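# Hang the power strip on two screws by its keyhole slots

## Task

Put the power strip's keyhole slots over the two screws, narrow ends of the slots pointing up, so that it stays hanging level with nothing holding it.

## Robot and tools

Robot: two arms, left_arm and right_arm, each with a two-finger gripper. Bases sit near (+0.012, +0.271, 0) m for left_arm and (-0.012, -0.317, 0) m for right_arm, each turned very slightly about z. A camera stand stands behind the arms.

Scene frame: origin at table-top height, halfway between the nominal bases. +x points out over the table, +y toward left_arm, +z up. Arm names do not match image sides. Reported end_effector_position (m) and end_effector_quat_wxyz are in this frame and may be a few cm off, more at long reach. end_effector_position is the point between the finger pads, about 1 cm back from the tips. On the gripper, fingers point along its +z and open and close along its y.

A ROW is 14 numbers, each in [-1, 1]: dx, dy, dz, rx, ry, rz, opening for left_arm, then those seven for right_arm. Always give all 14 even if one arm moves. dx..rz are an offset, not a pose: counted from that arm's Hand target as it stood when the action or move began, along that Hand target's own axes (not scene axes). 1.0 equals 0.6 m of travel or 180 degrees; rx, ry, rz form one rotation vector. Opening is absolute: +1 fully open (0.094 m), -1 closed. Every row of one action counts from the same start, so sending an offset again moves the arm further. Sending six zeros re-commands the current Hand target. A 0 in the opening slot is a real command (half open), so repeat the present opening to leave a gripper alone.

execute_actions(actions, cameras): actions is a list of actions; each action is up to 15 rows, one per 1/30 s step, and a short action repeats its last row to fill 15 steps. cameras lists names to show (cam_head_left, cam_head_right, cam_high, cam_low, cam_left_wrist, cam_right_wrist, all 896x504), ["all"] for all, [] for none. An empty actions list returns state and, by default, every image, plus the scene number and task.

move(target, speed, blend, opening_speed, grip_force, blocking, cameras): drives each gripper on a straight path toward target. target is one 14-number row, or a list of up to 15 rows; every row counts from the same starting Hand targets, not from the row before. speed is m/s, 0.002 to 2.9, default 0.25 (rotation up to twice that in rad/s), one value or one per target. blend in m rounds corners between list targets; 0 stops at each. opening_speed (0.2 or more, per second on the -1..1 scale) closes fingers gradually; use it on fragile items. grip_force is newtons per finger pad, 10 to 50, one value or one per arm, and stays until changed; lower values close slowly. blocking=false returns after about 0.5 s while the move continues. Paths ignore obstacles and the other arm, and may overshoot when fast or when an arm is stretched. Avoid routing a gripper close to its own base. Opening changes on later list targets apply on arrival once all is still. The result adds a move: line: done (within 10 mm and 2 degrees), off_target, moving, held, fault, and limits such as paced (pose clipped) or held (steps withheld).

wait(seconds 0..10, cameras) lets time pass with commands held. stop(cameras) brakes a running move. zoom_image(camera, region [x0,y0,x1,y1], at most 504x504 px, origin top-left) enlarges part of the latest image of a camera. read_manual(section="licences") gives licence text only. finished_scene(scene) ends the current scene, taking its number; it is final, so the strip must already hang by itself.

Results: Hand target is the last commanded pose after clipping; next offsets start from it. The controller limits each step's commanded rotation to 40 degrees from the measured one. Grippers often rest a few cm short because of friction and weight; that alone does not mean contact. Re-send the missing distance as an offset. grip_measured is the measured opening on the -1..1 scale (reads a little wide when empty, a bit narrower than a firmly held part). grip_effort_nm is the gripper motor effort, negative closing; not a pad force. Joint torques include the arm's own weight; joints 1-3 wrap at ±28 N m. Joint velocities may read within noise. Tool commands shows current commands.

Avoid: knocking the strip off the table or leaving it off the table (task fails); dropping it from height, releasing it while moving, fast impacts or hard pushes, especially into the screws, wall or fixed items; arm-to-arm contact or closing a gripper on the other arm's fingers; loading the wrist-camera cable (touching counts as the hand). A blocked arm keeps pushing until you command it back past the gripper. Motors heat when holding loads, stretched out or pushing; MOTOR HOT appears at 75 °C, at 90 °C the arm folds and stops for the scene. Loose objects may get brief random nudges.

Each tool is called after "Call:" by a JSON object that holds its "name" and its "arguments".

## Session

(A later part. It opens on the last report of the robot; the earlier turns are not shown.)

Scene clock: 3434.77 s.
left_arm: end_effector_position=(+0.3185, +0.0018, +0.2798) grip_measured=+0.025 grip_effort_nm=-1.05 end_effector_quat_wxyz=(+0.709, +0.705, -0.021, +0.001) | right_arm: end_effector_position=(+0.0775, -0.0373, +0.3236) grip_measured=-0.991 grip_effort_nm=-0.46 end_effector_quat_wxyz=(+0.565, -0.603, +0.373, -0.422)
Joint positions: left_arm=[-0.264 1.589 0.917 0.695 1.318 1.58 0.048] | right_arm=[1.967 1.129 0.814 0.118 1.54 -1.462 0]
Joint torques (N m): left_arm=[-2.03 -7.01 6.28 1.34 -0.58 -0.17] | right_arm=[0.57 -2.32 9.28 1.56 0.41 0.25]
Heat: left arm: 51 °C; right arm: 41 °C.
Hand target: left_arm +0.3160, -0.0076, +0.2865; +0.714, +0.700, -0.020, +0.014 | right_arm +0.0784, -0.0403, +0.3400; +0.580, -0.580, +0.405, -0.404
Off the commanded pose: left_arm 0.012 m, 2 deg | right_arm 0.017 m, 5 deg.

Call:
{"name": "execute_actions", "arguments": {"actions": [[[-0.001,-0.008,0.0,0,0.003,-0.003,-0.4,0,0,0,0,0,0,-1],[-0.001,-0.013,0.0,0,0.003,-0.006,-0.4,0,0,0,0,0,0,-1],[-0.001,-0.018,0.0,0,0.003,-0.006,-0.4,0,0,0,0,0,0,-1]]]}}

Call:
{"name": "execute_actions", "arguments": {"actions": [[[0,-0.004,0,0,0,0,-0.4,0,0,0,0,0,0,-1],[0,-0.007,0,0,0,0,-0.4,0,0,0,0,0,0,-1],[0,-0.01,0,0,0,0,-0.4,0,0,0,0,0,0,-1]]]}}

Call:
{"name": "execute_actions", "arguments": {"actions": [[[0,-0.003,0,0,0,0,-0.4,0,0,0,0,0,0,-1],[0,-0.005,0,0,0,0,-0.4,0,0,0,0,0,0,-1],[0,-0.007,0,0,0,0,-0.4,0,0,0,0,0,0,-1]]], "cameras": ["cam_right_wrist"]}}

Call:
{"name": "zoom_image", "arguments": {"camera": "cam_right_wrist", "region": [260, 280, 400, 360]}}

Scene clock: 3441.47 s.
left_arm: end_effector_position=(+0.3195, -0.0011, +0.2739) grip_measured=+0.025 grip_effort_nm=-1.05 end_effector_quat_wxyz=(+0.710, +0.704, -0.010, +0.011) | right_arm: end_effector_position=(+0.0775, -0.0373, +0.3236) grip_measured=-0.991 grip_effort_nm=-0.46 end_effector_quat_wxyz=(+0.565, -0.603, +0.373, -0.422)
Joint positions: left_arm=[-0.276 1.589 0.886 0.733 1.276 1.572 0.048] | right_arm=[1.967 1.129 0.814 0.118 1.54 -1.462 0]
Joint torques (N m): left_arm=[-1.36 -6.01 5.98 1.45 -0.28 -0.28] | right_arm=[0.46 -2.37 9.29 1.57 0.39 0.23]
Heat: left arm: 50 °C; right arm: 42 °C.
Hand target: left_arm +0.3159, -0.0078, +0.2757; +0.714, +0.700, -0.010, +0.010 | right_arm +0.0784, -0.0403, +0.3400; +0.580, -0.580, +0.405, -0.404
Off the commanded pose: left_arm 0.008 m, 1 deg | right_arm 0.017 m, 5 deg.

Scene clock: 3442.27 s.
left_arm: end_effector_position=(+0.3190, -0.0012, +0.2739) grip_measured=+0.025 grip_effort_nm=-1.05 end_effector_quat_wxyz=(+0.712, +0.702, -0.012, +0.016) | right_arm: end_effector_position=(+0.0775, -0.0373, +0.3236) grip_measured=-0.991 grip_effort_nm=-0.46 end_effector_quat_wxyz=(+0.565, -0.603, +0.373, -0.422)
Joint positions: left_arm=[-0.277 1.589 0.876 0.763 1.27 1.562 0.048] | right_arm=[1.967 1.129 0.814 0.118 1.54 -1.462 0]
Joint torques (N m): left_arm=[-1.28 -5.01 5.67 1.41 -0.2 -0.16] | right_arm=[0.59 -2.37 9.21 1.56 0.44 0.25]
Heat: left arm: 50 °C; right arm: 42 °C.
Hand target: left_arm +0.3161, -0.0079, +0.2697; +0.714, +0.700, -0.010, +0.010 | right_arm +0.0784, -0.0403, +0.3400; +0.580, -0.580, +0.405, -0.404
Off the commanded pose: left_arm 0.008 m, 1 deg | right_arm 0.017 m, 5 deg.

Scene clock: 3443.07 s.
left_arm: end_effector_position=(+0.3190, -0.0010, +0.2737) grip_measured=+0.025 grip_effort_nm=-1.05 end_effector_quat_wxyz=(+0.714, +0.700, -0.015, +0.021) | right_arm: end_effector_position=(+0.0775, -0.0373, +0.3236) grip_measured=-0.991 grip_effort_nm=-0.46 end_effector_quat_wxyz=(+0.565, -0.603, +0.373, -0.422)
Joint positions: left_arm=[-0.277 1.592 0.868 0.792 1.267 1.557 0.048] | right_arm=[1.967 1.129 0.814 0.118 1.54 -1.462 0]
Joint torques (N m): left_arm=[-1.26 -4.68 5.38 1.34 -0.21 -0.11] | right_arm=[0.44 -2.24 9.25 1.57 0.38 0.25]
Heat: left arm: 50 °C; right arm: 42 °C.
Hand target: left_arm +0.3162, -0.0080, +0.2655; +0.714, +0.700, -0.010, +0.010 | right_arm +0.0784, -0.0403, +0.3400; +0.580, -0.580, +0.405, -0.404
Off the commanded pose: left_arm 0.011 m, 1 deg | right_arm 0.017 m, 5 deg.
Images, in order (width x height): cam_right_wrist 896x504.

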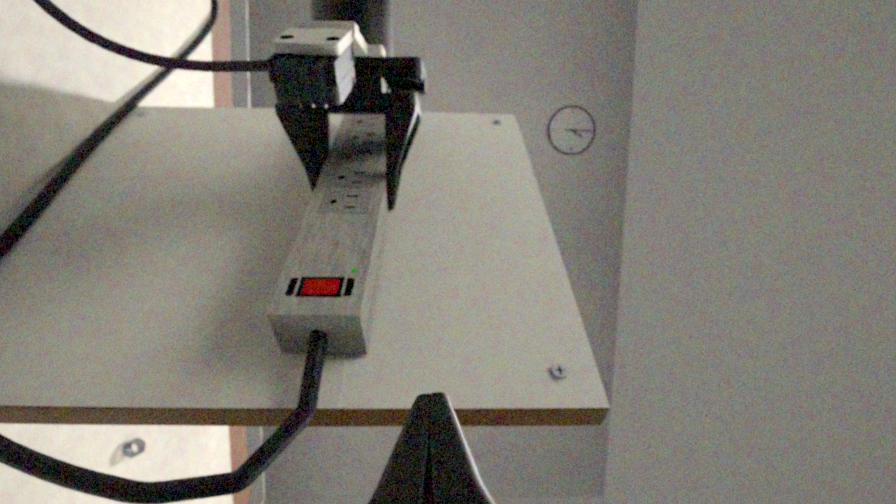

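Scaled by 3.600.

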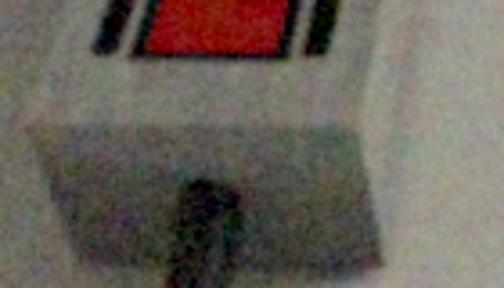

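Call:
{"name": "execute_actions", "arguments": {"actions": [[[0.002,0.01,0.004,0,0,-0.003,-0.4,0,0,0,0,0,0,-1],[0.004,0.015,0.007,0,0,-0.006,-0.4,0,0,0,0,0,0,-1],[0.006,0.015,0.01,0,0,-0.008,-0.4,0,0,0,0,0,0,-1],[0.008,0.015,0.013,0,0,-0.008,-0.4,0,0,0,0,0,0,-1]]], "cameras": ["cam_right_wrist"]}}

Call:
{"name": "zoom_image", "arguments": {"camera": "cam_right_wrist", "region": [260, 280, 400, 360]}}

Scene clock: 3452.40 s.
left_arm: end_effector_position=(+0.3192, -0.0011, +0.2732) grip_measured=+0.025 grip_effort_nm=-1.05 end_effector_quat_wxyz=(+0.714, +0.700, -0.013, +0.019) | right_arm: end_effector_position=(+0.0775, -0.0373, +0.3236) grip_measured=-0.991 grip_effort_nm=-0.46 end_effector_quat_wxyz=(+0.565, -0.603, +0.373, -0.422)
Joint positions: left_arm=[-0.277 1.593 0.868 0.792 1.267 1.552 0.048] | right_arm=[1.967 1.129 0.814 0.118 1.54 -1.462 0]
Joint torques (N m): left_arm=[-2.5 -4.34 9.09 0.91 -0.4 -0.36] | right_arm=[0.51 -2.32 9.25 1.58 0.4 0.25]
Heat: left arm: 49 °C; right arm: 42 °C.
Hand target: left_arm +0.3208, -0.0156, +0.2748; +0.714, +0.700, -0.002, +0.001 | right_arm +0.0784, -0.0403, +0.3400; +0.580, -0.580, +0.405, -0.404
Off the commanded pose: left_arm 0.015 m, 2 deg | right_arm 0.017 m, 5 deg.
Images, in order (width x height): cam_right_wrist 896x504.

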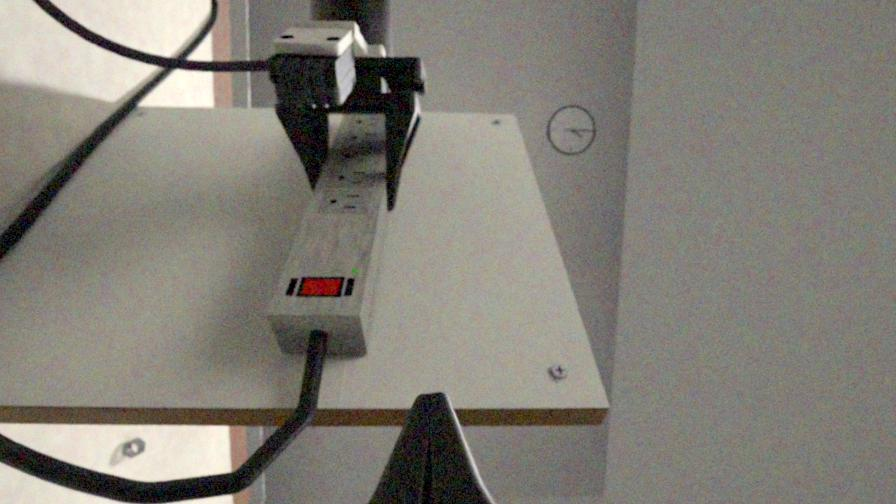

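Scaled by 3.600.

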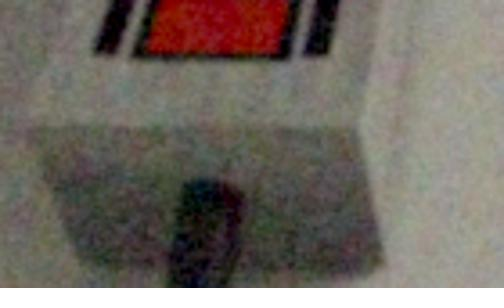

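Call:
{"name": "execute_actions", "arguments": {"actions": [[[-0.004,0.0,-0.006,0,0,-0.01,-0.4,0,0,0,0,0,0,-1],[-0.006,0.0,-0.008,0,0,-0.02,-0.4,0,0,0,0,0,0,-1],[-0.006,0.0,-0.008,0,0,-0.03,-0.4,0,0,0,0,0,0,-1],[-0.006,0.0,-0.008,0,0,-0.035,-0.4,0,0,0,0,0,0,-1]]]}}

Call:
{"name": "execute_actions", "arguments": {"actions": [[[0.002,0.0,0.003,0,0,-0.005,-0.4,0,0,0,0,0,0,-1],[0.004,0.0,0.005,0,0,-0.01,-0.4,0,0,0,0,0,0,-1]]], "cameras": ["cam_right_wrist"]}}

Call:
{"name": "zoom_image", "arguments": {"camera": "cam_right_wrist", "region": [260, 280, 400, 360]}}

Scene clock: 3463.70 s.
left_arm: end_effector_position=(+0.3190, -0.0016, +0.2724) grip_measured=+0.025 grip_effort_nm=-1.05 end_effector_quat_wxyz=(+0.713, +0.701, +0.015, -0.009) | right_arm: end_effector_position=(+0.0775, -0.0373, +0.3236) grip_measured=-0.991 grip_effort_nm=-0.46 end_effector_quat_wxyz=(+0.565, -0.603, +0.373, -0.422)
Joint positions: left_arm=[-0.279 1.593 0.868 0.785 1.266 1.479 0.048] | right_arm=[1.967 1.129 0.814 0.118 1.54 -1.462 0]
Joint torques (N m): left_arm=[-1.74 -5.64 7.79 0.89 -0.26 -0.76] | right_arm=[0.55 -2.24 9.09 1.57 0.41 0.25]
Heat: left arm: 50 °C; right arm: 42 °C.
Hand target: left_arm +0.3171, -0.0108, +0.2747; +0.713, +0.699, +0.037, -0.038 | right_arm +0.0784, -0.0403, +0.3400; +0.580, -0.580, +0.405, -0.404
Off the commanded pose: left_arm 0.010 m, 4 deg | right_arm 0.017 m, 5 deg.

Scene clock: 3464.50 s.
left_arm: end_effector_position=(+0.3195, -0.0017, +0.2713) grip_measured=+0.025 grip_effort_nm=-1.05 end_effector_quat_wxyz=(+0.713, +0.701, +0.019, -0.013) | right_arm: end_effector_position=(+0.0775, -0.0373, +0.3236) grip_measured=-0.991 grip_effort_nm=-0.46 end_effector_quat_wxyz=(+0.565, -0.603, +0.373, -0.422)
Joint positions: left_arm=[-0.279 1.596 0.868 0.785 1.266 1.472 0.048] | right_arm=[1.967 1.129 0.814 0.118 1.54 -1.462 0]
Joint torques (N m): left_arm=[-2.15 -5.07 8.81 0.83 -0.33 -0.96] | right_arm=[0.65 -2.33 9.14 1.59 0.43 0.23]
Heat: left arm: 50 °C; right arm: 42 °C.
Hand target: left_arm +0.3195, -0.0138, +0.2745; +0.712, +0.699, +0.048, -0.049 | right_arm +0.0784, -0.0403, +0.3400; +0.580, -0.580, +0.405, -0.404
Off the commanded pose: left_arm 0.012 m, 5 deg | right_arm 0.017 m, 5 deg.
Images, in order (width x height): cam_right_wrist 896x504.

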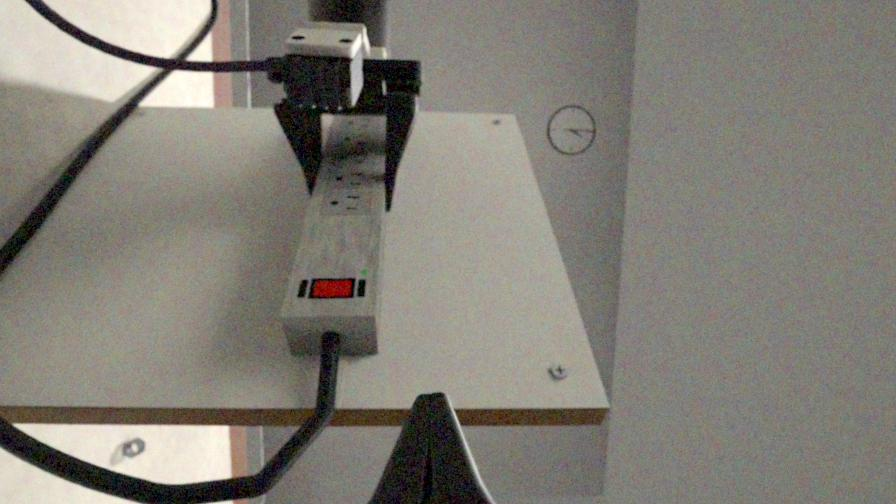

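Scaled by 3.600.

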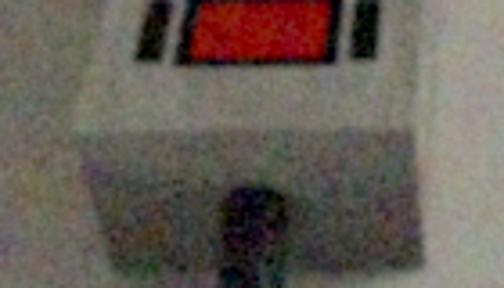

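Call:
{"name": "execute_actions", "arguments": {"actions": [[[0.002,0.002,0.004,0,0,0.01,-0.4,0,0,0,0,0,0,-1],[0.003,0.004,0.006,0,0,0.02,-0.4,0,0,0,0,0,0,-1],[0.003,0.004,0.006,0,0,0.028,-0.4,0,0,0,0,0,0,-1]]]}}

Call:
{"name": "execute_actions", "arguments": {"actions": [[[0,0.00,0,0,0,0.005,-0.4,0,0,0,0,0,0,-1],[0,0.00,0.0,0,0,0.01,-0.4,0,0,0,0,0,0,-1]]]}}

Call:
{"name": "execute_actions", "arguments": {"actions": [[[0,0.00,0,0,0,0.005,-0.4,0,0,0,0,0,0,-1],[0,0.00,0.0,0,0,0.01,-0.4,0,0,0,0,0,0,-1]]]}}

Scene clock: 3475.30 s.
left_arm: end_effector_position=(+0.3195, -0.0017, +0.2713) grip_measured=+0.025 grip_effort_nm=-1.05 end_effector_quat_wxyz=(+0.713, +0.701, +0.017, -0.011) | right_arm: end_effector_position=(+0.0775, -0.0373, +0.3236) grip_measured=-0.991 grip_effort_nm=-0.46 end_effector_quat_wxyz=(+0.565, -0.603, +0.373, -0.422)
Joint positions: left_arm=[-0.279 1.596 0.868 0.785 1.266 1.477 0.048] | right_arm=[1.967 1.129 0.814 0.118 1.54 -1.462 0]
Joint torques (N m): left_arm=[-2.66 -4.57 9.87 0.91 -0.43 -0.14] | right_arm=[0.53 -2.3 9.14 1.59 0.42 0.24]
Heat: left arm: 50 °C; right arm: 42 °C.
Hand target: left_arm +0.3216, -0.0174, +0.2767; +0.714, +0.700, +0.017, -0.018 | right_arm +0.0784, -0.0403, +0.3400; +0.580, -0.580, +0.405, -0.404
Off the commanded pose: left_arm 0.017 m, 1 deg | right_arm 0.017 m, 5 deg.

Scene clock: 3476.10 s.
left_arm: end_effector_position=(+0.3191, -0.0022, +0.2713) grip_measured=+0.025 grip_effort_nm=-1.05 end_effector_quat_wxyz=(+0.713, +0.701, +0.012, -0.008) | right_arm: end_effector_position=(+0.0775, -0.0373, +0.3236) grip_measured=-0.991 grip_effort_nm=-0.46 end_effector_quat_wxyz=(+0.565, -0.603, +0.373, -0.422)
Joint positions: left_arm=[-0.28 1.596 0.868 0.785 1.266 1.488 0.048] | right_arm=[1.967 1.129 0.814 0.118 1.54 -1.462 0]
Joint torques (N m): left_arm=[-2.69 -4.46 9.85 0.92 -0.41 0.11] | right_arm=[0.55 -2.32 9.24 1.58 0.42 0.24]
Heat: left arm: 50 °C; right arm: 42 °C.
Hand target: left_arm +0.3216, -0.0174, +0.2767; +0.714, +0.700, +0.006, -0.007 | right_arm +0.0784, -0.0403, +0.3400; +0.580, -0.580, +0.405, -0.404
Off the commanded pose: left_arm 0.016 m, 1 deg | right_arm 0.017 m, 5 deg.

Scene clock: 3476.90 s.
left_arm: end_effector_position=(+0.3191, -0.0022, +0.2713) grip_measured=+0.025 grip_effort_nm=-1.05 end_effector_quat_wxyz=(+0.713, +0.701, +0.008, -0.003) | right_arm: end_effector_position=(+0.0775, -0.0373, +0.3236) grip_measured=-0.991 grip_effort_nm=-0.46 end_effector_quat_wxyz=(+0.565, -0.603, +0.373, -0.422)
Joint positions: left_arm=[-0.28 1.596 0.868 0.785 1.266 1.501 0.048] | right_arm=[1.967 1.129 0.814 0.118 1.54 -1.462 0]
Joint torques (N m): left_arm=[-2.61 -4.46 9.78 0.97 -0.44 0.32] | right_arm=[0.61 -2.24 9.18 1.58 0.43 0.22]
Heat: left arm: 50 °C; right arm: 42 °C.
Hand target: left_arm +0.3216, -0.0174, +0.2767; +0.714, +0.700, -0.005, +0.005 | right_arm +0.0784, -0.0403, +0.3400; +0.580, -0.580, +0.405, -0.404
Off the commanded pose: left_arm 0.016 m, 2 deg | right_arm 0.017 m, 5 deg.

Call:
{"name": "execute_actions", "arguments": {"actions": [[[0,0.00,0,0,0,0.004,-0.4,0,0,0,0,0,0,-1],[0,0.00,0.0,0,0,0.008,-0.4,0,0,0,0,0,0,-1]]]}}

Call:
{"name": "execute_actions", "arguments": {"actions": [[[0,0.00,0,0,0,0.004,-0.4,0,0,0,0,0,0,-1],[0,0.00,0.0,0,0,0.008,-0.4,0,0,0,0,0,0,-1]]]}}

Call:
{"name": "execute_actions", "arguments": {"actions": [[[0,0.00,0,0,0,0.004,-0.4,0,0,0,0,0,0,-1],[0,0.00,0.0,0,0,0.008,-0.4,0,0,0,0,0,0,-1]]], "cameras": ["cam_right_wrist"]}}

Call:
{"name": "zoom_image", "arguments": {"camera": "cam_right_wrist", "region": [260, 280, 400, 360]}}

Scene clock: 3484.40 s.
left_arm: end_effector_position=(+0.3191, -0.0022, +0.2713) grip_measured=+0.025 grip_effort_nm=-1.05 end_effector_quat_wxyz=(+0.713, +0.701, +0.004, +0.000) | right_arm: end_effector_position=(+0.0775, -0.0373, +0.3236) grip_measured=-0.991 grip_effort_nm=-0.46 end_effector_quat_wxyz=(+0.565, -0.603, +0.373, -0.422)
Joint positions: left_arm=[-0.28 1.596 0.868 0.785 1.266 1.511 0.048] | right_arm=[1.967 1.129 0.814 0.118 1.54 -1.462 0]
Joint torques (N m): left_arm=[-2.71 -4.38 9.57 1.02 -0.43 0.47] | right_arm=[0.55 -2.24 9.2 1.59 0.41 0.25]
Heat: left arm: 50 °C; right arm: 42 °C.
Hand target: left_arm +0.3216, -0.0174, +0.2767; +0.714, +0.700, -0.014, +0.014 | right_arm +0.0784, -0.0403, +0.3400; +0.580, -0.580, +0.405, -0.404
Off the commanded pose: left_arm 0.016 m, 3 deg | right_arm 0.017 m, 5 deg.

Scene clock: 3485.50 s.
left_arm: end_effector_position=(+0.3209, -0.0042, +0.2708) grip_measured=+0.025 grip_effort_nm=-1.05 end_effector_quat_wxyz=(+0.713, +0.701, -0.014, +0.021) | right_arm: end_effector_position=(+0.0775, -0.0373, +0.3236) grip_measured=-0.991 grip_effort_nm=-0.46 end_effector_quat_wxyz=(+0.565, -0.603, +0.373, -0.422)
Joint positions: left_arm=[-0.285 1.604 0.874 0.785 1.258 1.567 0.048] | right_arm=[1.967 1.129 0.814 0.118 1.54 -1.462 0]
Joint torques (N m): left_arm=[-2.36 -4.98 9.36 0.98 -0.34 0.11] | right_arm=[0.54 -2.32 9.18 1.6 0.38 0.23]
Heat: left arm: 50 °C; right arm: 42 °C.
Hand target: left_arm +0.3216, -0.0174, +0.2767; +0.713, +0.700, -0.022, +0.023 | right_arm +0.0784, -0.0403, +0.3400; +0.580, -0.580, +0.405, -0.404
Off the commanded pose: left_arm 0.014 m, 1 deg | right_arm 0.017 m, 5 deg.

Scene clock: 3486.30 s.
left_arm: end_effector_position=(+0.3209, -0.0042, +0.2708) grip_measured=+0.025 grip_effort_nm=-1.05 end_effector_quat_wxyz=(+0.713, +0.701, -0.019, +0.026) | right_arm: end_effector_position=(+0.0775, -0.0373, +0.3236) grip_measured=-0.991 grip_effort_nm=-0.46 end_effector_quat_wxyz=(+0.565, -0.603, +0.373, -0.422)
Joint positions: left_arm=[-0.285 1.604 0.874 0.785 1.258 1.582 0.048] | right_arm=[1.967 1.129 0.814 0.118 1.54 -1.462 0]
Joint torques (N m): left_arm=[-2.41 -4.98 9.32 0.95 -0.32 0.27] | right_arm=[0.61 -2.3 9.09 1.55 0.39 0.27]
Heat: left arm: 50 °C; right arm: 42 °C.
Hand target: left_arm +0.3216, -0.0174, +0.2767; +0.713, +0.700, -0.031, +0.032 | right_arm +0.0784, -0.0403, +0.3400; +0.580, -0.580, +0.405, -0.404
Off the commanded pose: left_arm 0.014 m, 2 deg | right_arm 0.017 m, 5 deg.
Images, in order (width x height): cam_right_wrist 896x504.

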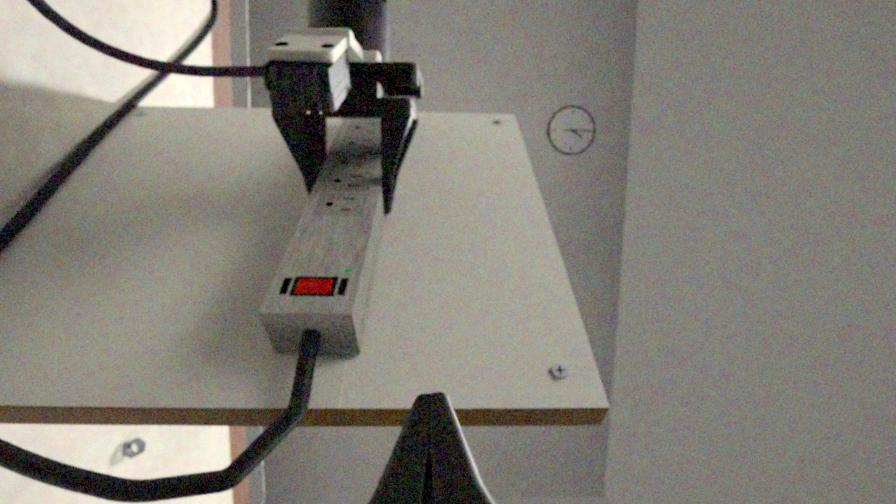

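Scaled by 3.600.

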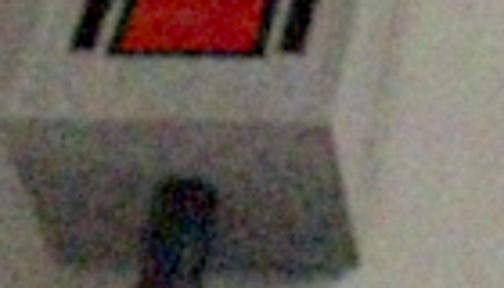

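Call:
{"name": "execute_actions", "arguments": {"actions": [[[-0.002,-0.005,-0.003,0,0,-0.01,-0.4,0,0,0,0,0,0,-1],[-0.004,-0.01,-0.006,0,0,-0.02,-0.4,0,0,0,0,0,0,-1],[-0.004,-0.015,-0.006,0,0,-0.03,-0.4,0,0,0,0,0,0,-1],[-0.004,-0.02,-0.006,0,0,-0.035,-0.4,0,0,0,0,0,0,-1],[-0.004,-0.025,-0.006,0,0,-0.035,-0.4,0,0,0,0,0,0,-1]]]}}

Call:
{"name": "execute_actions", "arguments": {"actions": [[[0,-0.005,0,0,0,0,-0.4,0,0,0,0,0,0,-1],[0,-0.01,0,0,0,0,-0.4,0,0,0,0,0,0,-1],[0,-0.012,0,0,0,0,-0.4,0,0,0,0,0,0,-1]]], "cameras": ["cam_right_wrist"]}}

Call:
{"name": "zoom_image", "arguments": {"camera": "cam_right_wrist", "region": [260, 280, 400, 360]}}

Scene clock: 3501.20 s.
left_arm: end_effector_position=(+0.3216, -0.0042, +0.2685) grip_measured=+0.025 grip_effort_nm=-1.05 end_effector_quat_wxyz=(+0.713, +0.701, -0.011, +0.014) | right_arm: end_effector_position=(+0.0775, -0.0373, +0.3236) grip_measured=-0.991 grip_effort_nm=-0.46 end_effector_quat_wxyz=(+0.565, -0.603, +0.373, -0.422)
Joint positions: left_arm=[-0.284 1.615 0.874 0.798 1.265 1.551 0.048] | right_arm=[1.967 1.129 0.814 0.118 1.54 -1.462 0]
Joint torques (N m): left_arm=[-1.72 -4.42 6.11 1.28 -0.32 -0.52] | right_arm=[0.54 -2.22 9.13 1.6 0.44 0.28]
Heat: left arm: 51 °C; right arm: 42 °C.
Hand target: left_arm +0.3206, -0.0141, +0.2615; +0.714, +0.700, +0.007, -0.008 | right_arm +0.0784, -0.0403, +0.3400; +0.580, -0.580, +0.405, -0.404
Off the commanded pose: left_arm 0.012 m, 3 deg | right_arm 0.017 m, 5 deg.

Scene clock: 3502.13 s.
left_arm: end_effector_position=(+0.3213, -0.0041, +0.2676) grip_measured=+0.025 grip_effort_nm=-1.05 end_effector_quat_wxyz=(+0.717, +0.697, -0.014, +0.017) | right_arm: end_effector_position=(+0.0775, -0.0373, +0.3236) grip_measured=-0.991 grip_effort_nm=-0.46 end_effector_quat_wxyz=(+0.565, -0.603, +0.373, -0.422)
Joint positions: left_arm=[-0.284 1.625 0.862 0.856 1.265 1.525 0.048] | right_arm=[1.967 1.129 0.814 0.118 1.54 -1.462 0]
Joint torques (N m): left_arm=[-1.72 -4.12 5.48 1.07 -0.35 -0.28] | right_arm=[0.47 -2.33 9.25 1.58 0.41 0.27]
Heat: left arm: 51 °C; right arm: 42 °C.
Hand target: left_arm +0.3204, -0.0142, +0.2543; +0.714, +0.700, +0.007, -0.008 | right_arm +0.0784, -0.0403, +0.3400; +0.580, -0.580, +0.405, -0.404
Off the commanded pose: left_arm 0.017 m, 4 deg | right_arm 0.017 m, 5 deg.
Images, in order (width x height): cam_right_wrist 896x504.

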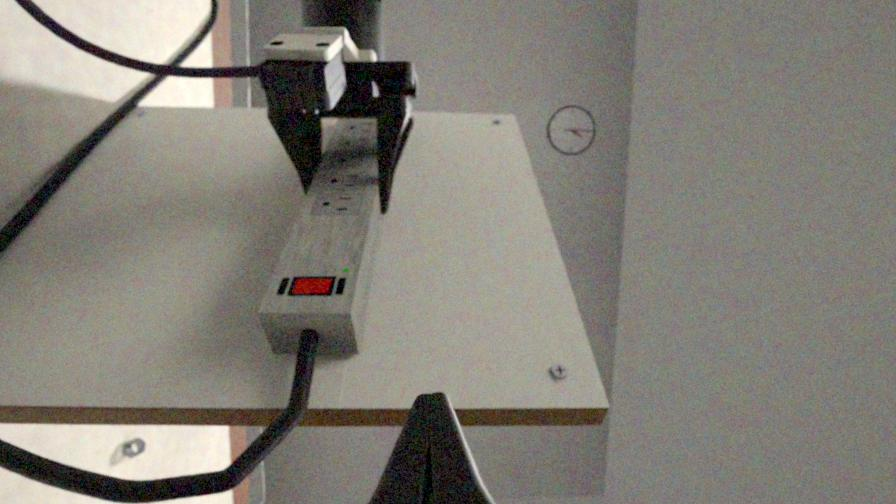

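Scaled by 3.600.

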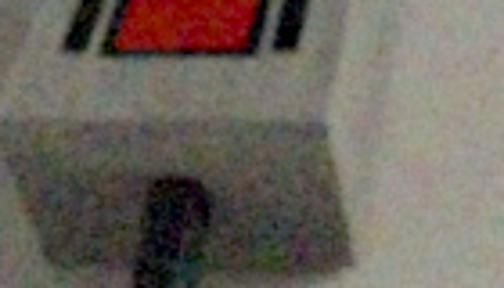

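Call:
{"name": "execute_actions", "arguments": {"actions": [[[-0.004,0,-0.007,0,0,0,-0.4,0,0,0,0,0,0,-1],[-0.0068,0,-0.0115,0,0,0,-0.4,0,0,0,0,0,0,-1],[-0.009,0,-0.015,0,0,0,-0.4,0,0,0,0,0,0,-1]]]}}

Call:
{"name": "execute_actions", "arguments": {"actions": [[[-0.004,0,-0.007,0,0,0,-0.4,0,0,0,0,0,0,-1],[-0.0068,0,-0.0115,0,0,0,-0.4,0,0,0,0,0,0,-1]]], "cameras": ["cam_right_wrist"]}}

Call:
{"name": "zoom_image", "arguments": {"camera": "cam_right_wrist", "region": [240, 200, 400, 360]}}

Scene clock: 3512.20 s.
left_arm: end_effector_position=(+0.3195, -0.0035, +0.2585) grip_measured=+0.025 grip_effort_nm=-1.05 end_effector_quat_wxyz=(+0.714, +0.700, -0.002, +0.010) | right_arm: end_effector_position=(+0.0775, -0.0373, +0.3236) grip_measured=-0.991 grip_effort_nm=-0.46 end_effector_quat_wxyz=(+0.565, -0.603, +0.373, -0.422)
Joint positions: left_arm=[-0.285 1.625 0.834 0.857 1.255 1.525 0.048] | right_arm=[1.967 1.129 0.814 0.118 1.54 -1.462 0]
Joint torques (N m): left_arm=[-0.35 -5.82 5.26 1.2 0.05 -0.33] | right_arm=[0.54 -2.26 9.25 1.57 0.39 0.23]
Heat: left arm: 49 °C; right arm: 42 °C.
Hand target: left_arm +0.3150, -0.0052, +0.2542; +0.714, +0.700, +0.007, -0.008 | right_arm +0.0784, -0.0403, +0.3400; +0.580, -0.580, +0.405, -0.404
Off the commanded pose: left_arm 0.006 m, 2 deg | right_arm 0.017 m, 5 deg.

Scene clock: 3513.00 s.
left_arm: end_effector_position=(+0.3195, -0.0036, +0.2581) grip_measured=+0.025 grip_effort_nm=-1.05 end_effector_quat_wxyz=(+0.716, +0.698, +0.000, +0.014) | right_arm: end_effector_position=(+0.0775, -0.0373, +0.3236) grip_measured=-0.991 grip_effort_nm=-0.46 end_effector_quat_wxyz=(+0.565, -0.603, +0.373, -0.422)
Joint positions: left_arm=[-0.287 1.625 0.825 0.878 1.246 1.517 0.048] | right_arm=[1.967 1.129 0.814 0.118 1.54 -1.462 0]
Joint torques (N m): left_arm=[0.61 -7.17 4.26 1.07 0.32 -0.33] | right_arm=[0.59 -2.21 9.18 1.61 0.44 0.25]
Heat: left arm: 49 °C; right arm: 42 °C.
Hand target: left_arm +0.3110, +0.0017, +0.2542; +0.714, +0.700, +0.007, -0.008 | right_arm +0.0784, -0.0403, +0.3400; +0.580, -0.580, +0.405, -0.404
Off the commanded pose: left_arm 0.011 m, 3 deg | right_arm 0.017 m, 5 deg.
Images, in order (width x height): cam_right_wrist 896x504.

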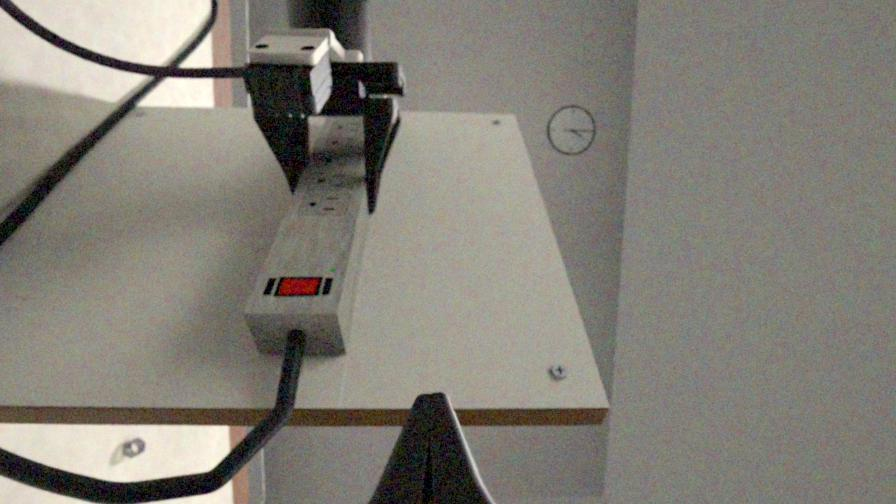

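Scaled by 3.150.

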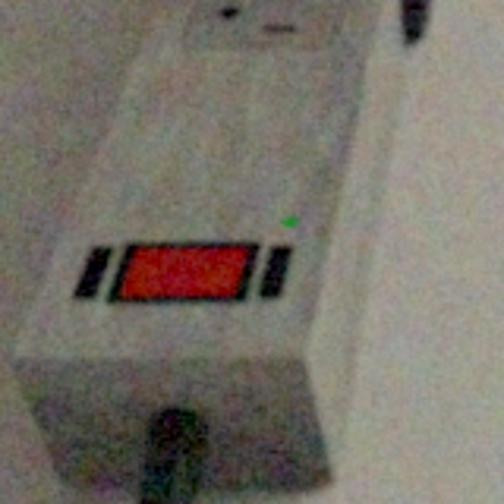

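Call:
{"name": "execute_actions", "arguments": {"actions": [[[-0.004,-0.005,-0.007,0,0,-0.005,-0.4,0,0,0,0,0,0,-1],[-0.008,-0.01,-0.013,0,0,-0.005,-0.4,0,0,0,0,0,0,-1],[-0.0086,-0.012,-0.0143,0,0,-0.005,-0.4,0,0,0,0,0,0,-1]]], "cameras": ["cam_right_wrist"]}}

Call:
{"name": "zoom_image", "arguments": {"camera": "cam_right_wrist", "region": [240, 200, 400, 360]}}

Scene clock: 3522.20 s.
left_arm: end_effector_position=(+0.3191, -0.0032, +0.2574) grip_measured=+0.025 grip_effort_nm=-1.05 end_effector_quat_wxyz=(+0.720, +0.694, +0.006, +0.022) | right_arm: end_effector_position=(+0.0775, -0.0373, +0.3236) grip_measured=-0.991 grip_effort_nm=-0.46 end_effector_quat_wxyz=(+0.565, -0.603, +0.373, -0.422)
Joint positions: left_arm=[-0.29 1.624 0.801 0.93 1.222 1.493 0.048] | right_arm=[1.967 1.129 0.814 0.118 1.54 -1.462 0]
Joint torques (N m): left_arm=[1.98 -7.43 2.74 0.99 0.8 -0.36] | right_arm=[0.61 -2.22 9.2 1.58 0.41 0.24]
Heat: left arm: 49 °C; right arm: 42 °C.
Hand target: left_arm +0.3056, +0.0101, +0.2469; +0.714, +0.700, +0.013, -0.013 | right_arm +0.0784, -0.0403, +0.3400; +0.580, -0.580, +0.405, -0.404
Off the commanded pose: left_arm 0.022 m, 4 deg | right_arm 0.017 m, 5 deg.
Images, in order (width x height): cam_right_wrist 896x504.

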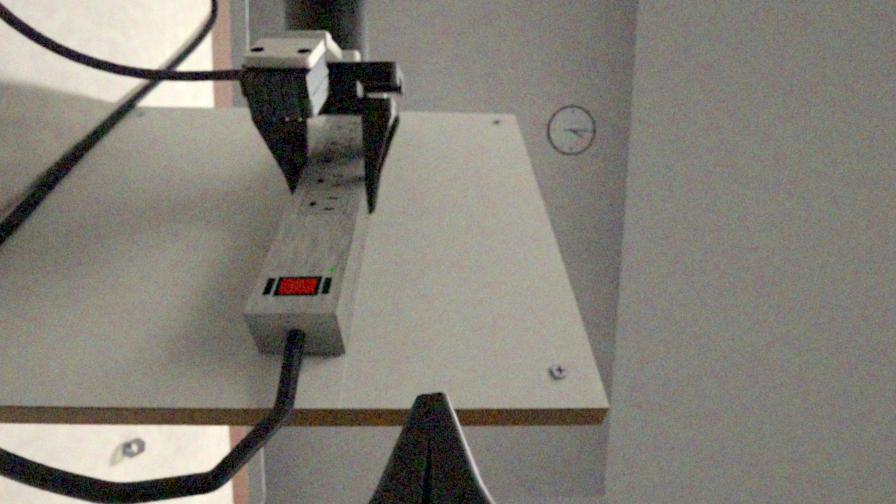

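Scaled by 3.150.

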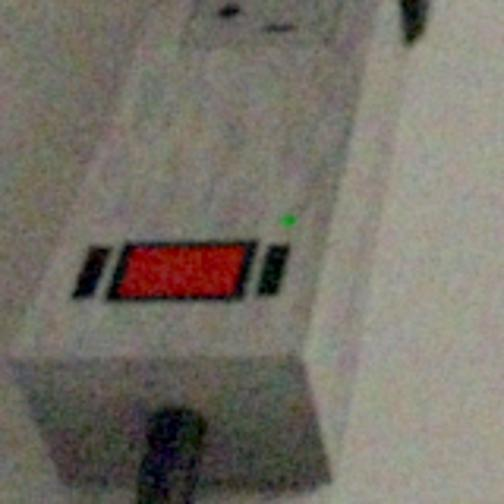

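Call:
{"name": "move", "arguments": {"target": [0.0225,0.010,0.0222,0,0,0.004,-0.4,0,0,0,0,0,0,-1], "speed": 0.05}}

Scene clock: 3529.93 s.
left_arm: end_effector_position=(+0.3196, -0.0037, +0.2578) grip_measured=+0.025 grip_effort_nm=-1.05 end_effector_quat_wxyz=(+0.720, +0.694, +0.004, +0.021) | right_arm: end_effector_position=(+0.0775, -0.0373, +0.3236) grip_measured=-0.991 grip_effort_nm=-0.46 end_effector_quat_wxyz=(+0.565, -0.603, +0.373, -0.422)
Joint positions: left_arm=[-0.29 1.628 0.807 0.93 1.227 1.493 0.048] | right_arm=[1.967 1.129 0.814 0.118 1.54 -1.462 0]
Joint torques (N m): left_arm=[0.35 -4.57 7.77 0.74 0.43 -0.2] | right_arm=[0.58 -2.28 9.24 1.59 0.42 0.24]
Heat: left arm: 48 °C; right arm: 42 °C.
Hand target: left_arm +0.3193, -0.0031, +0.2527; +0.714, +0.700, +0.008, -0.009 | right_arm +0.0784, -0.0403, +0.3400; +0.580, -0.580, +0.405, -0.404
Off the commanded pose: left_arm 0.005 m, 4 deg | right_arm 0.017 m, 5 deg.
move: off_target (left_arm, right_arm)

Call:
{"name": "move", "arguments": {"target": [0,0,0,0,0,0,0.35,0,0,0,0,0,0,-1], "opening_speed": 0.25, "speed": 0.05, "cameras": ["cam_right_wrist","cam_left_wrist"]}}

Scene clock: 3540.07 s.
left_arm: end_effector_position=(+0.3163, -0.0030, +0.2562) grip_measured=+0.348 grip_effort_nm=0.06 end_effector_quat_wxyz=(+0.719, +0.695, -0.003, +0.012) | right_arm: end_effector_position=(+0.0775, -0.0373, +0.3236) grip_measured=-0.991 grip_effort_nm=-0.46 end_effector_quat_wxyz=(+0.565, -0.603, +0.373, -0.422)
Joint positions: left_arm=[-0.287 1.632 0.807 0.93 1.253 1.493 0.063] | right_arm=[1.967 1.129 0.814 0.118 1.54 -1.462 0]
Joint torques (N m): left_arm=[0.27 -4.81 7.73 0.73 0.15 -0.21] | right_arm=[0.59 -2.21 9.17 1.55 0.42 0.26]
Heat: left arm: 49 °C; right arm: 42 °C.
Hand target: left_arm +0.3194, -0.0031, +0.2527; +0.714, +0.700, +0.008, -0.009 | right_arm +0.0784, -0.0403, +0.3400; +0.580, -0.580, +0.405, -0.404
Off the commanded pose: left_arm 0.005 m, 3 deg | right_arm 0.017 m, 5 deg.
move: off_target (left_arm, right_arm)
Images, in order (width x height): cam_left_wrist 896x504, cam_right_wrist 896x504.

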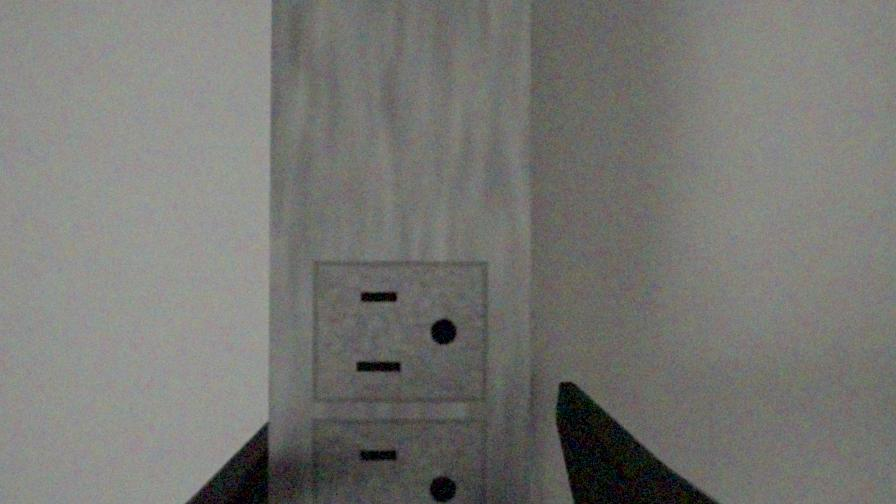

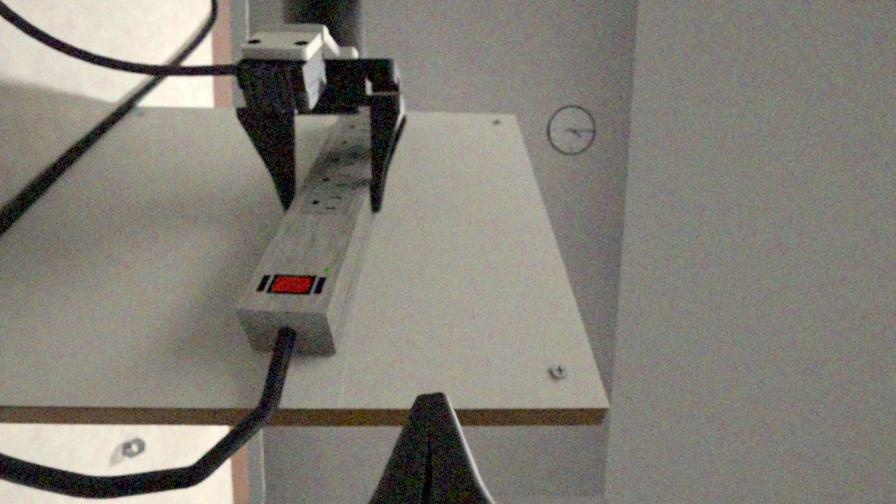

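Call:
{"name": "move", "arguments": {"target": [0,0,0,0,0,0,0.95,0,0,0,0,0,0,-1], "opening_speed": 0.4, "speed": 0.05, "cameras": ["cam_right_wrist","cam_left_wrist"]}}

Call:
{"name": "zoom_image", "arguments": {"camera": "cam_right_wrist", "region": [220, 100, 420, 370]}}

Scene clock: 3549.53 s.
left_arm: end_effector_position=(+0.3157, -0.0034, +0.2562) grip_measured=+0.948 grip_effort_nm=0.06 end_effector_quat_wxyz=(+0.719, +0.695, -0.004, +0.011) | right_arm: end_effector_position=(+0.0775, -0.0373, +0.3236) grip_measured=-0.991 grip_effort_nm=-0.46 end_effector_quat_wxyz=(+0.565, -0.603, +0.373, -0.422)
Joint positions: left_arm=[-0.288 1.632 0.807 0.93 1.253 1.493 0.092] | right_arm=[1.967 1.129 0.814 0.118 1.54 -1.462 0]
Joint torques (N m): left_arm=[0.24 -4.83 7.8 0.73 0.15 -0.16] | right_arm=[0.59 -2.26 9.18 1.56 0.4 0.25]
Heat: left arm: 49 °C; right arm: 42 °C.
Hand target: left_arm +0.3193, -0.0031, +0.2527; +0.714, +0.700, +0.008, -0.009 | right_arm +0.0784, -0.0403, +0.3400; +0.580, -0.580, +0.405, -0.404
Off the commanded pose: left_arm 0.005 m, 3 deg | right_arm 0.017 m, 5 deg.
move: off_target (left_arm, right_arm)
Images, in order (width x height): cam_left_wrist 896x504, cam_right_wrist 896x504.

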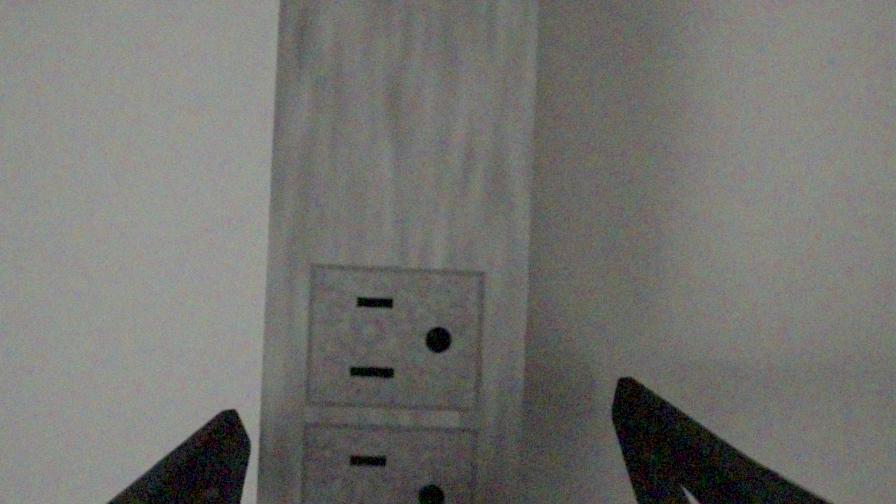

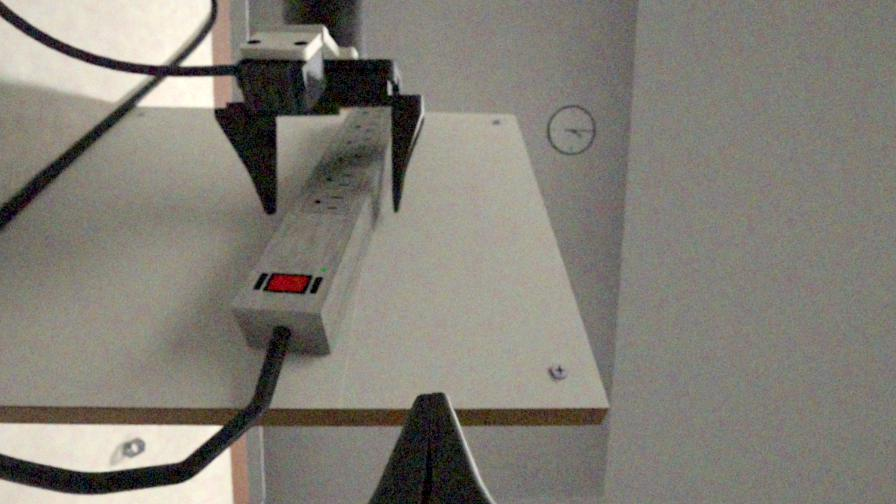

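Scaled by 1.867.

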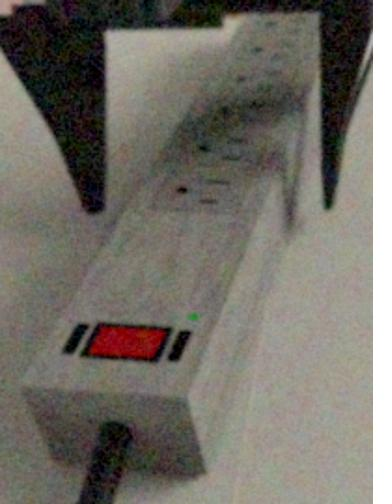

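Call:
{"name": "move", "arguments": {"target": [-0.03,0.008,-0.16,0,0,0,0.95,0,0,0,0,0,0,-1], "speed": 0.06, "cameras": ["cam_right_wrist","cam_left_wrist","cam_head_left"]}}

Call:
{"name": "zoom_image", "arguments": {"camera": "cam_right_wrist", "region": [220, 100, 420, 370]}}

Scene clock: 3564.10 s.
left_arm: end_effector_position=(+0.3109, +0.0925, +0.2508) grip_measured=+0.948 grip_effort_nm=0.06 end_effector_quat_wxyz=(+0.708, +0.706, +0.020, -0.004) | right_arm: end_effector_position=(+0.0775, -0.0373, +0.3236) grip_measured=-0.991 grip_effort_nm=-0.46 end_effector_quat_wxyz=(+0.565, -0.603, +0.373, -0.422)
Joint positions: left_arm=[0.02 1.561 0.719 0.99 1.551 1.388 0.092] | right_arm=[1.967 1.129 0.814 0.118 1.54 -1.462 0]
Joint torques (N m): left_arm=[0.38 -7.28 5.04 1.07 0.11 -0.28] | right_arm=[0.36 -2.19 9.22 1.58 0.41 0.27]
Heat: left arm: 49 °C; right arm: 42 °C.
Hand target: left_arm +0.3015, +0.0930, +0.2561; +0.714, +0.700, +0.008, -0.009 | right_arm +0.0784, -0.0403, +0.3400; +0.580, -0.580, +0.405, -0.404
Off the commanded pose: left_arm 0.011 m, 2 deg | right_arm 0.017 m, 5 deg.
move: off_target (left_arm, right_arm)
Images, in order (width x height): cam_head_left 896x504, cam_left_wrist 896x504, cam_right_wrist 896x504.

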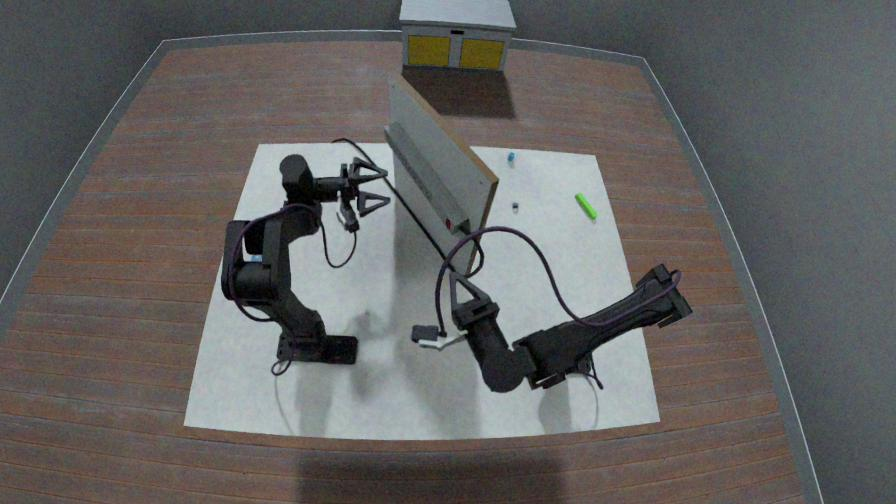

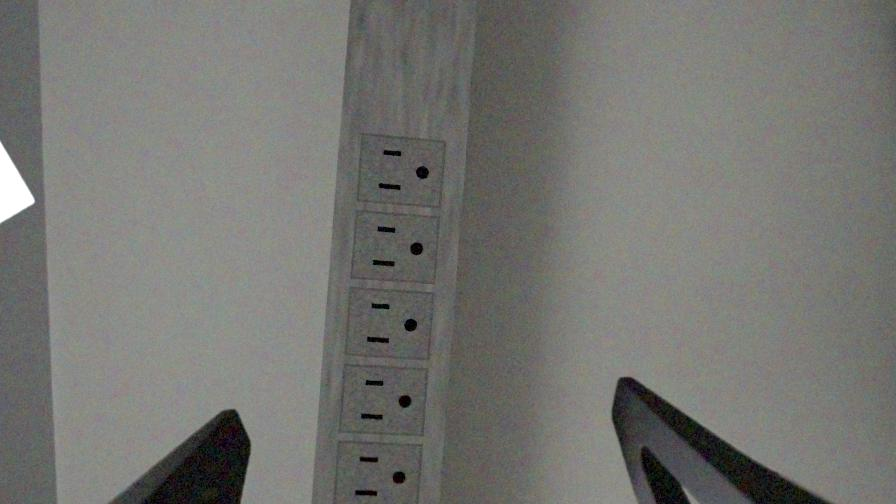

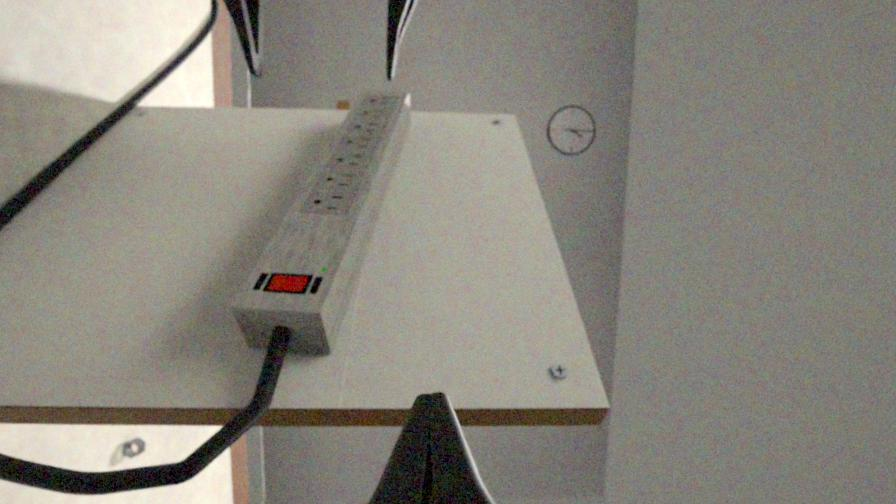

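Scaled by 1.867.

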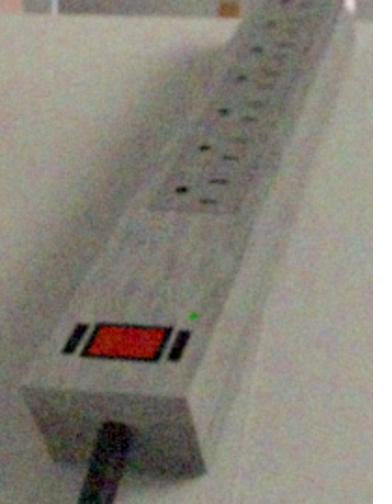

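Call:
{"name": "move", "arguments": {"target": [[0,0.15,-0.03,0,0,0.01,0.5,0,0,0,0,0,0,-1],[0.172,0.19,-0.056,0,0,0.01,-1,0,0,0,0,0,0,-1]], "speed": 0.15, "blend": 0.02, "cameras": ["cam_right_wrist","cam_left_wrist","cam_head_left"]}}

Scene clock: 3590.60 s.
left_arm: end_effector_position=(+0.4041, +0.1275, +0.3644) grip_measured=-0.985 grip_effort_nm=-0.80 end_effector_quat_wxyz=(+0.706, +0.707, +0.021, +0.045) | right_arm: end_effector_position=(+0.0775, -0.0373, +0.3236) grip_measured=-0.991 grip_effort_nm=-0.46 end_effector_quat_wxyz=(+0.565, -0.603, +0.373, -0.422)
Joint positions: left_arm=[0.111 1.759 1.321 0.977 1.571 1.065 0.001] | right_arm=[1.967 1.129 0.814 0.118 1.54 -1.462 0]
Joint torques (N m): left_arm=[0.5 -5.93 9.35 0.4 -0.22 -0.26] | right_arm=[0.53 -2.26 9.28 1.55 0.41 0.23]
Heat: left arm: 48 °C; right arm: 42 °C.
Hand target: left_arm +0.4075, +0.1287, +0.3669; +0.714, +0.700, -0.003, +0.003 | right_arm +0.0784, -0.0403, +0.3400; +0.580, -0.580, +0.405, -0.404
Off the commanded pose: left_arm 0.004 m, 6 deg | right_arm 0.017 m, 5 deg.
joint sent to its limit (left arm) — joint 5 (wrist yaw), upper limit. The joint targets are off in position and orientation.
move: off_target (left_arm, right_arm); target 2's new opening was sent with left_arm's hand 0.004 m and 6 deg from that target
Images, in order (width x height): cam_head_left 896x504, cam_left_wrist 896x504, cam_right_wrist 896x504.

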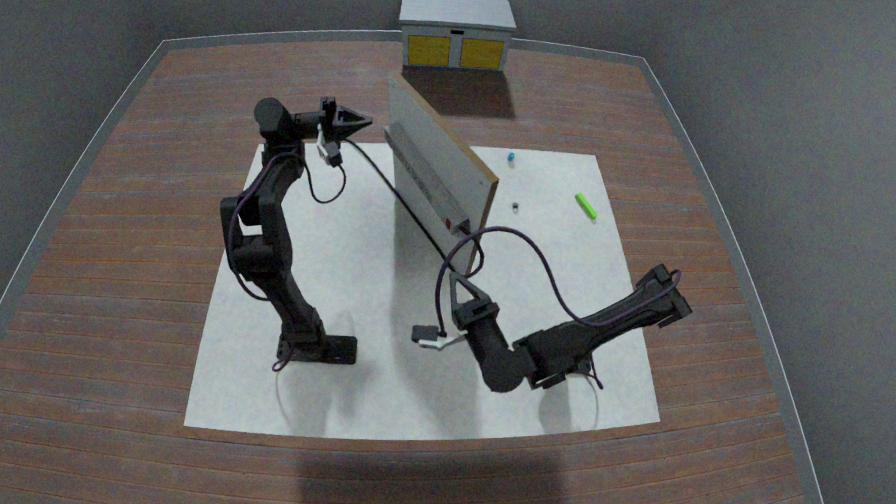

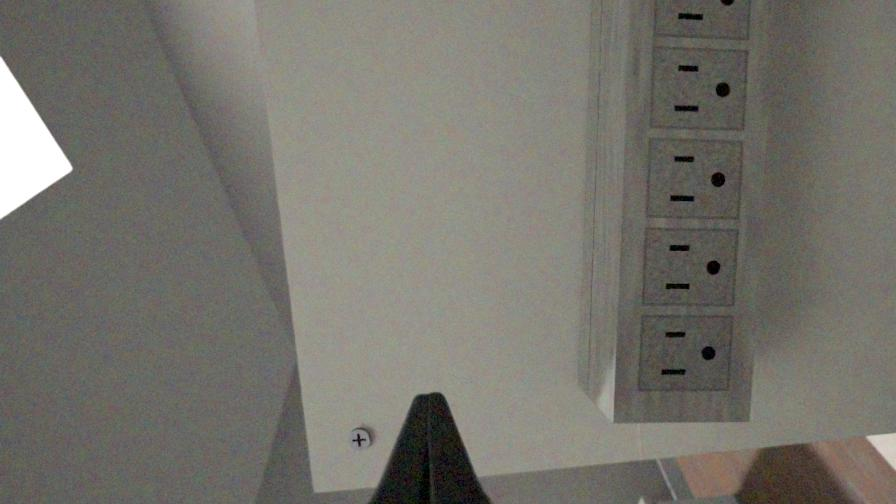

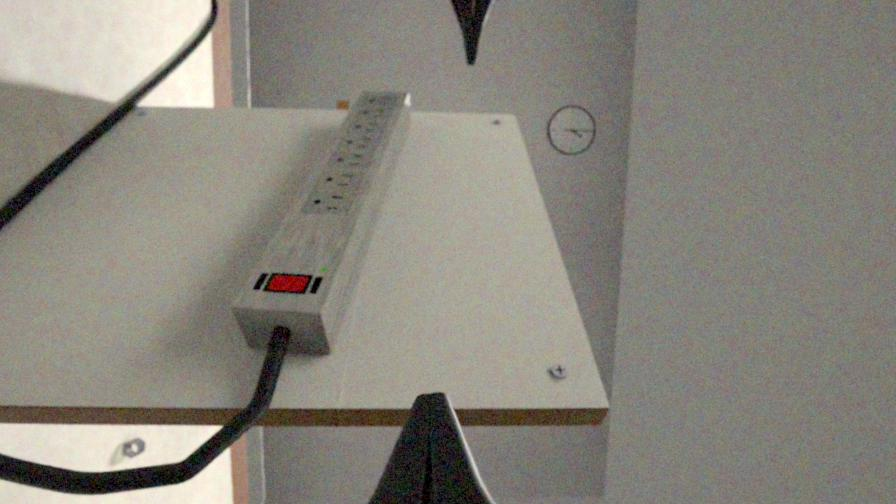

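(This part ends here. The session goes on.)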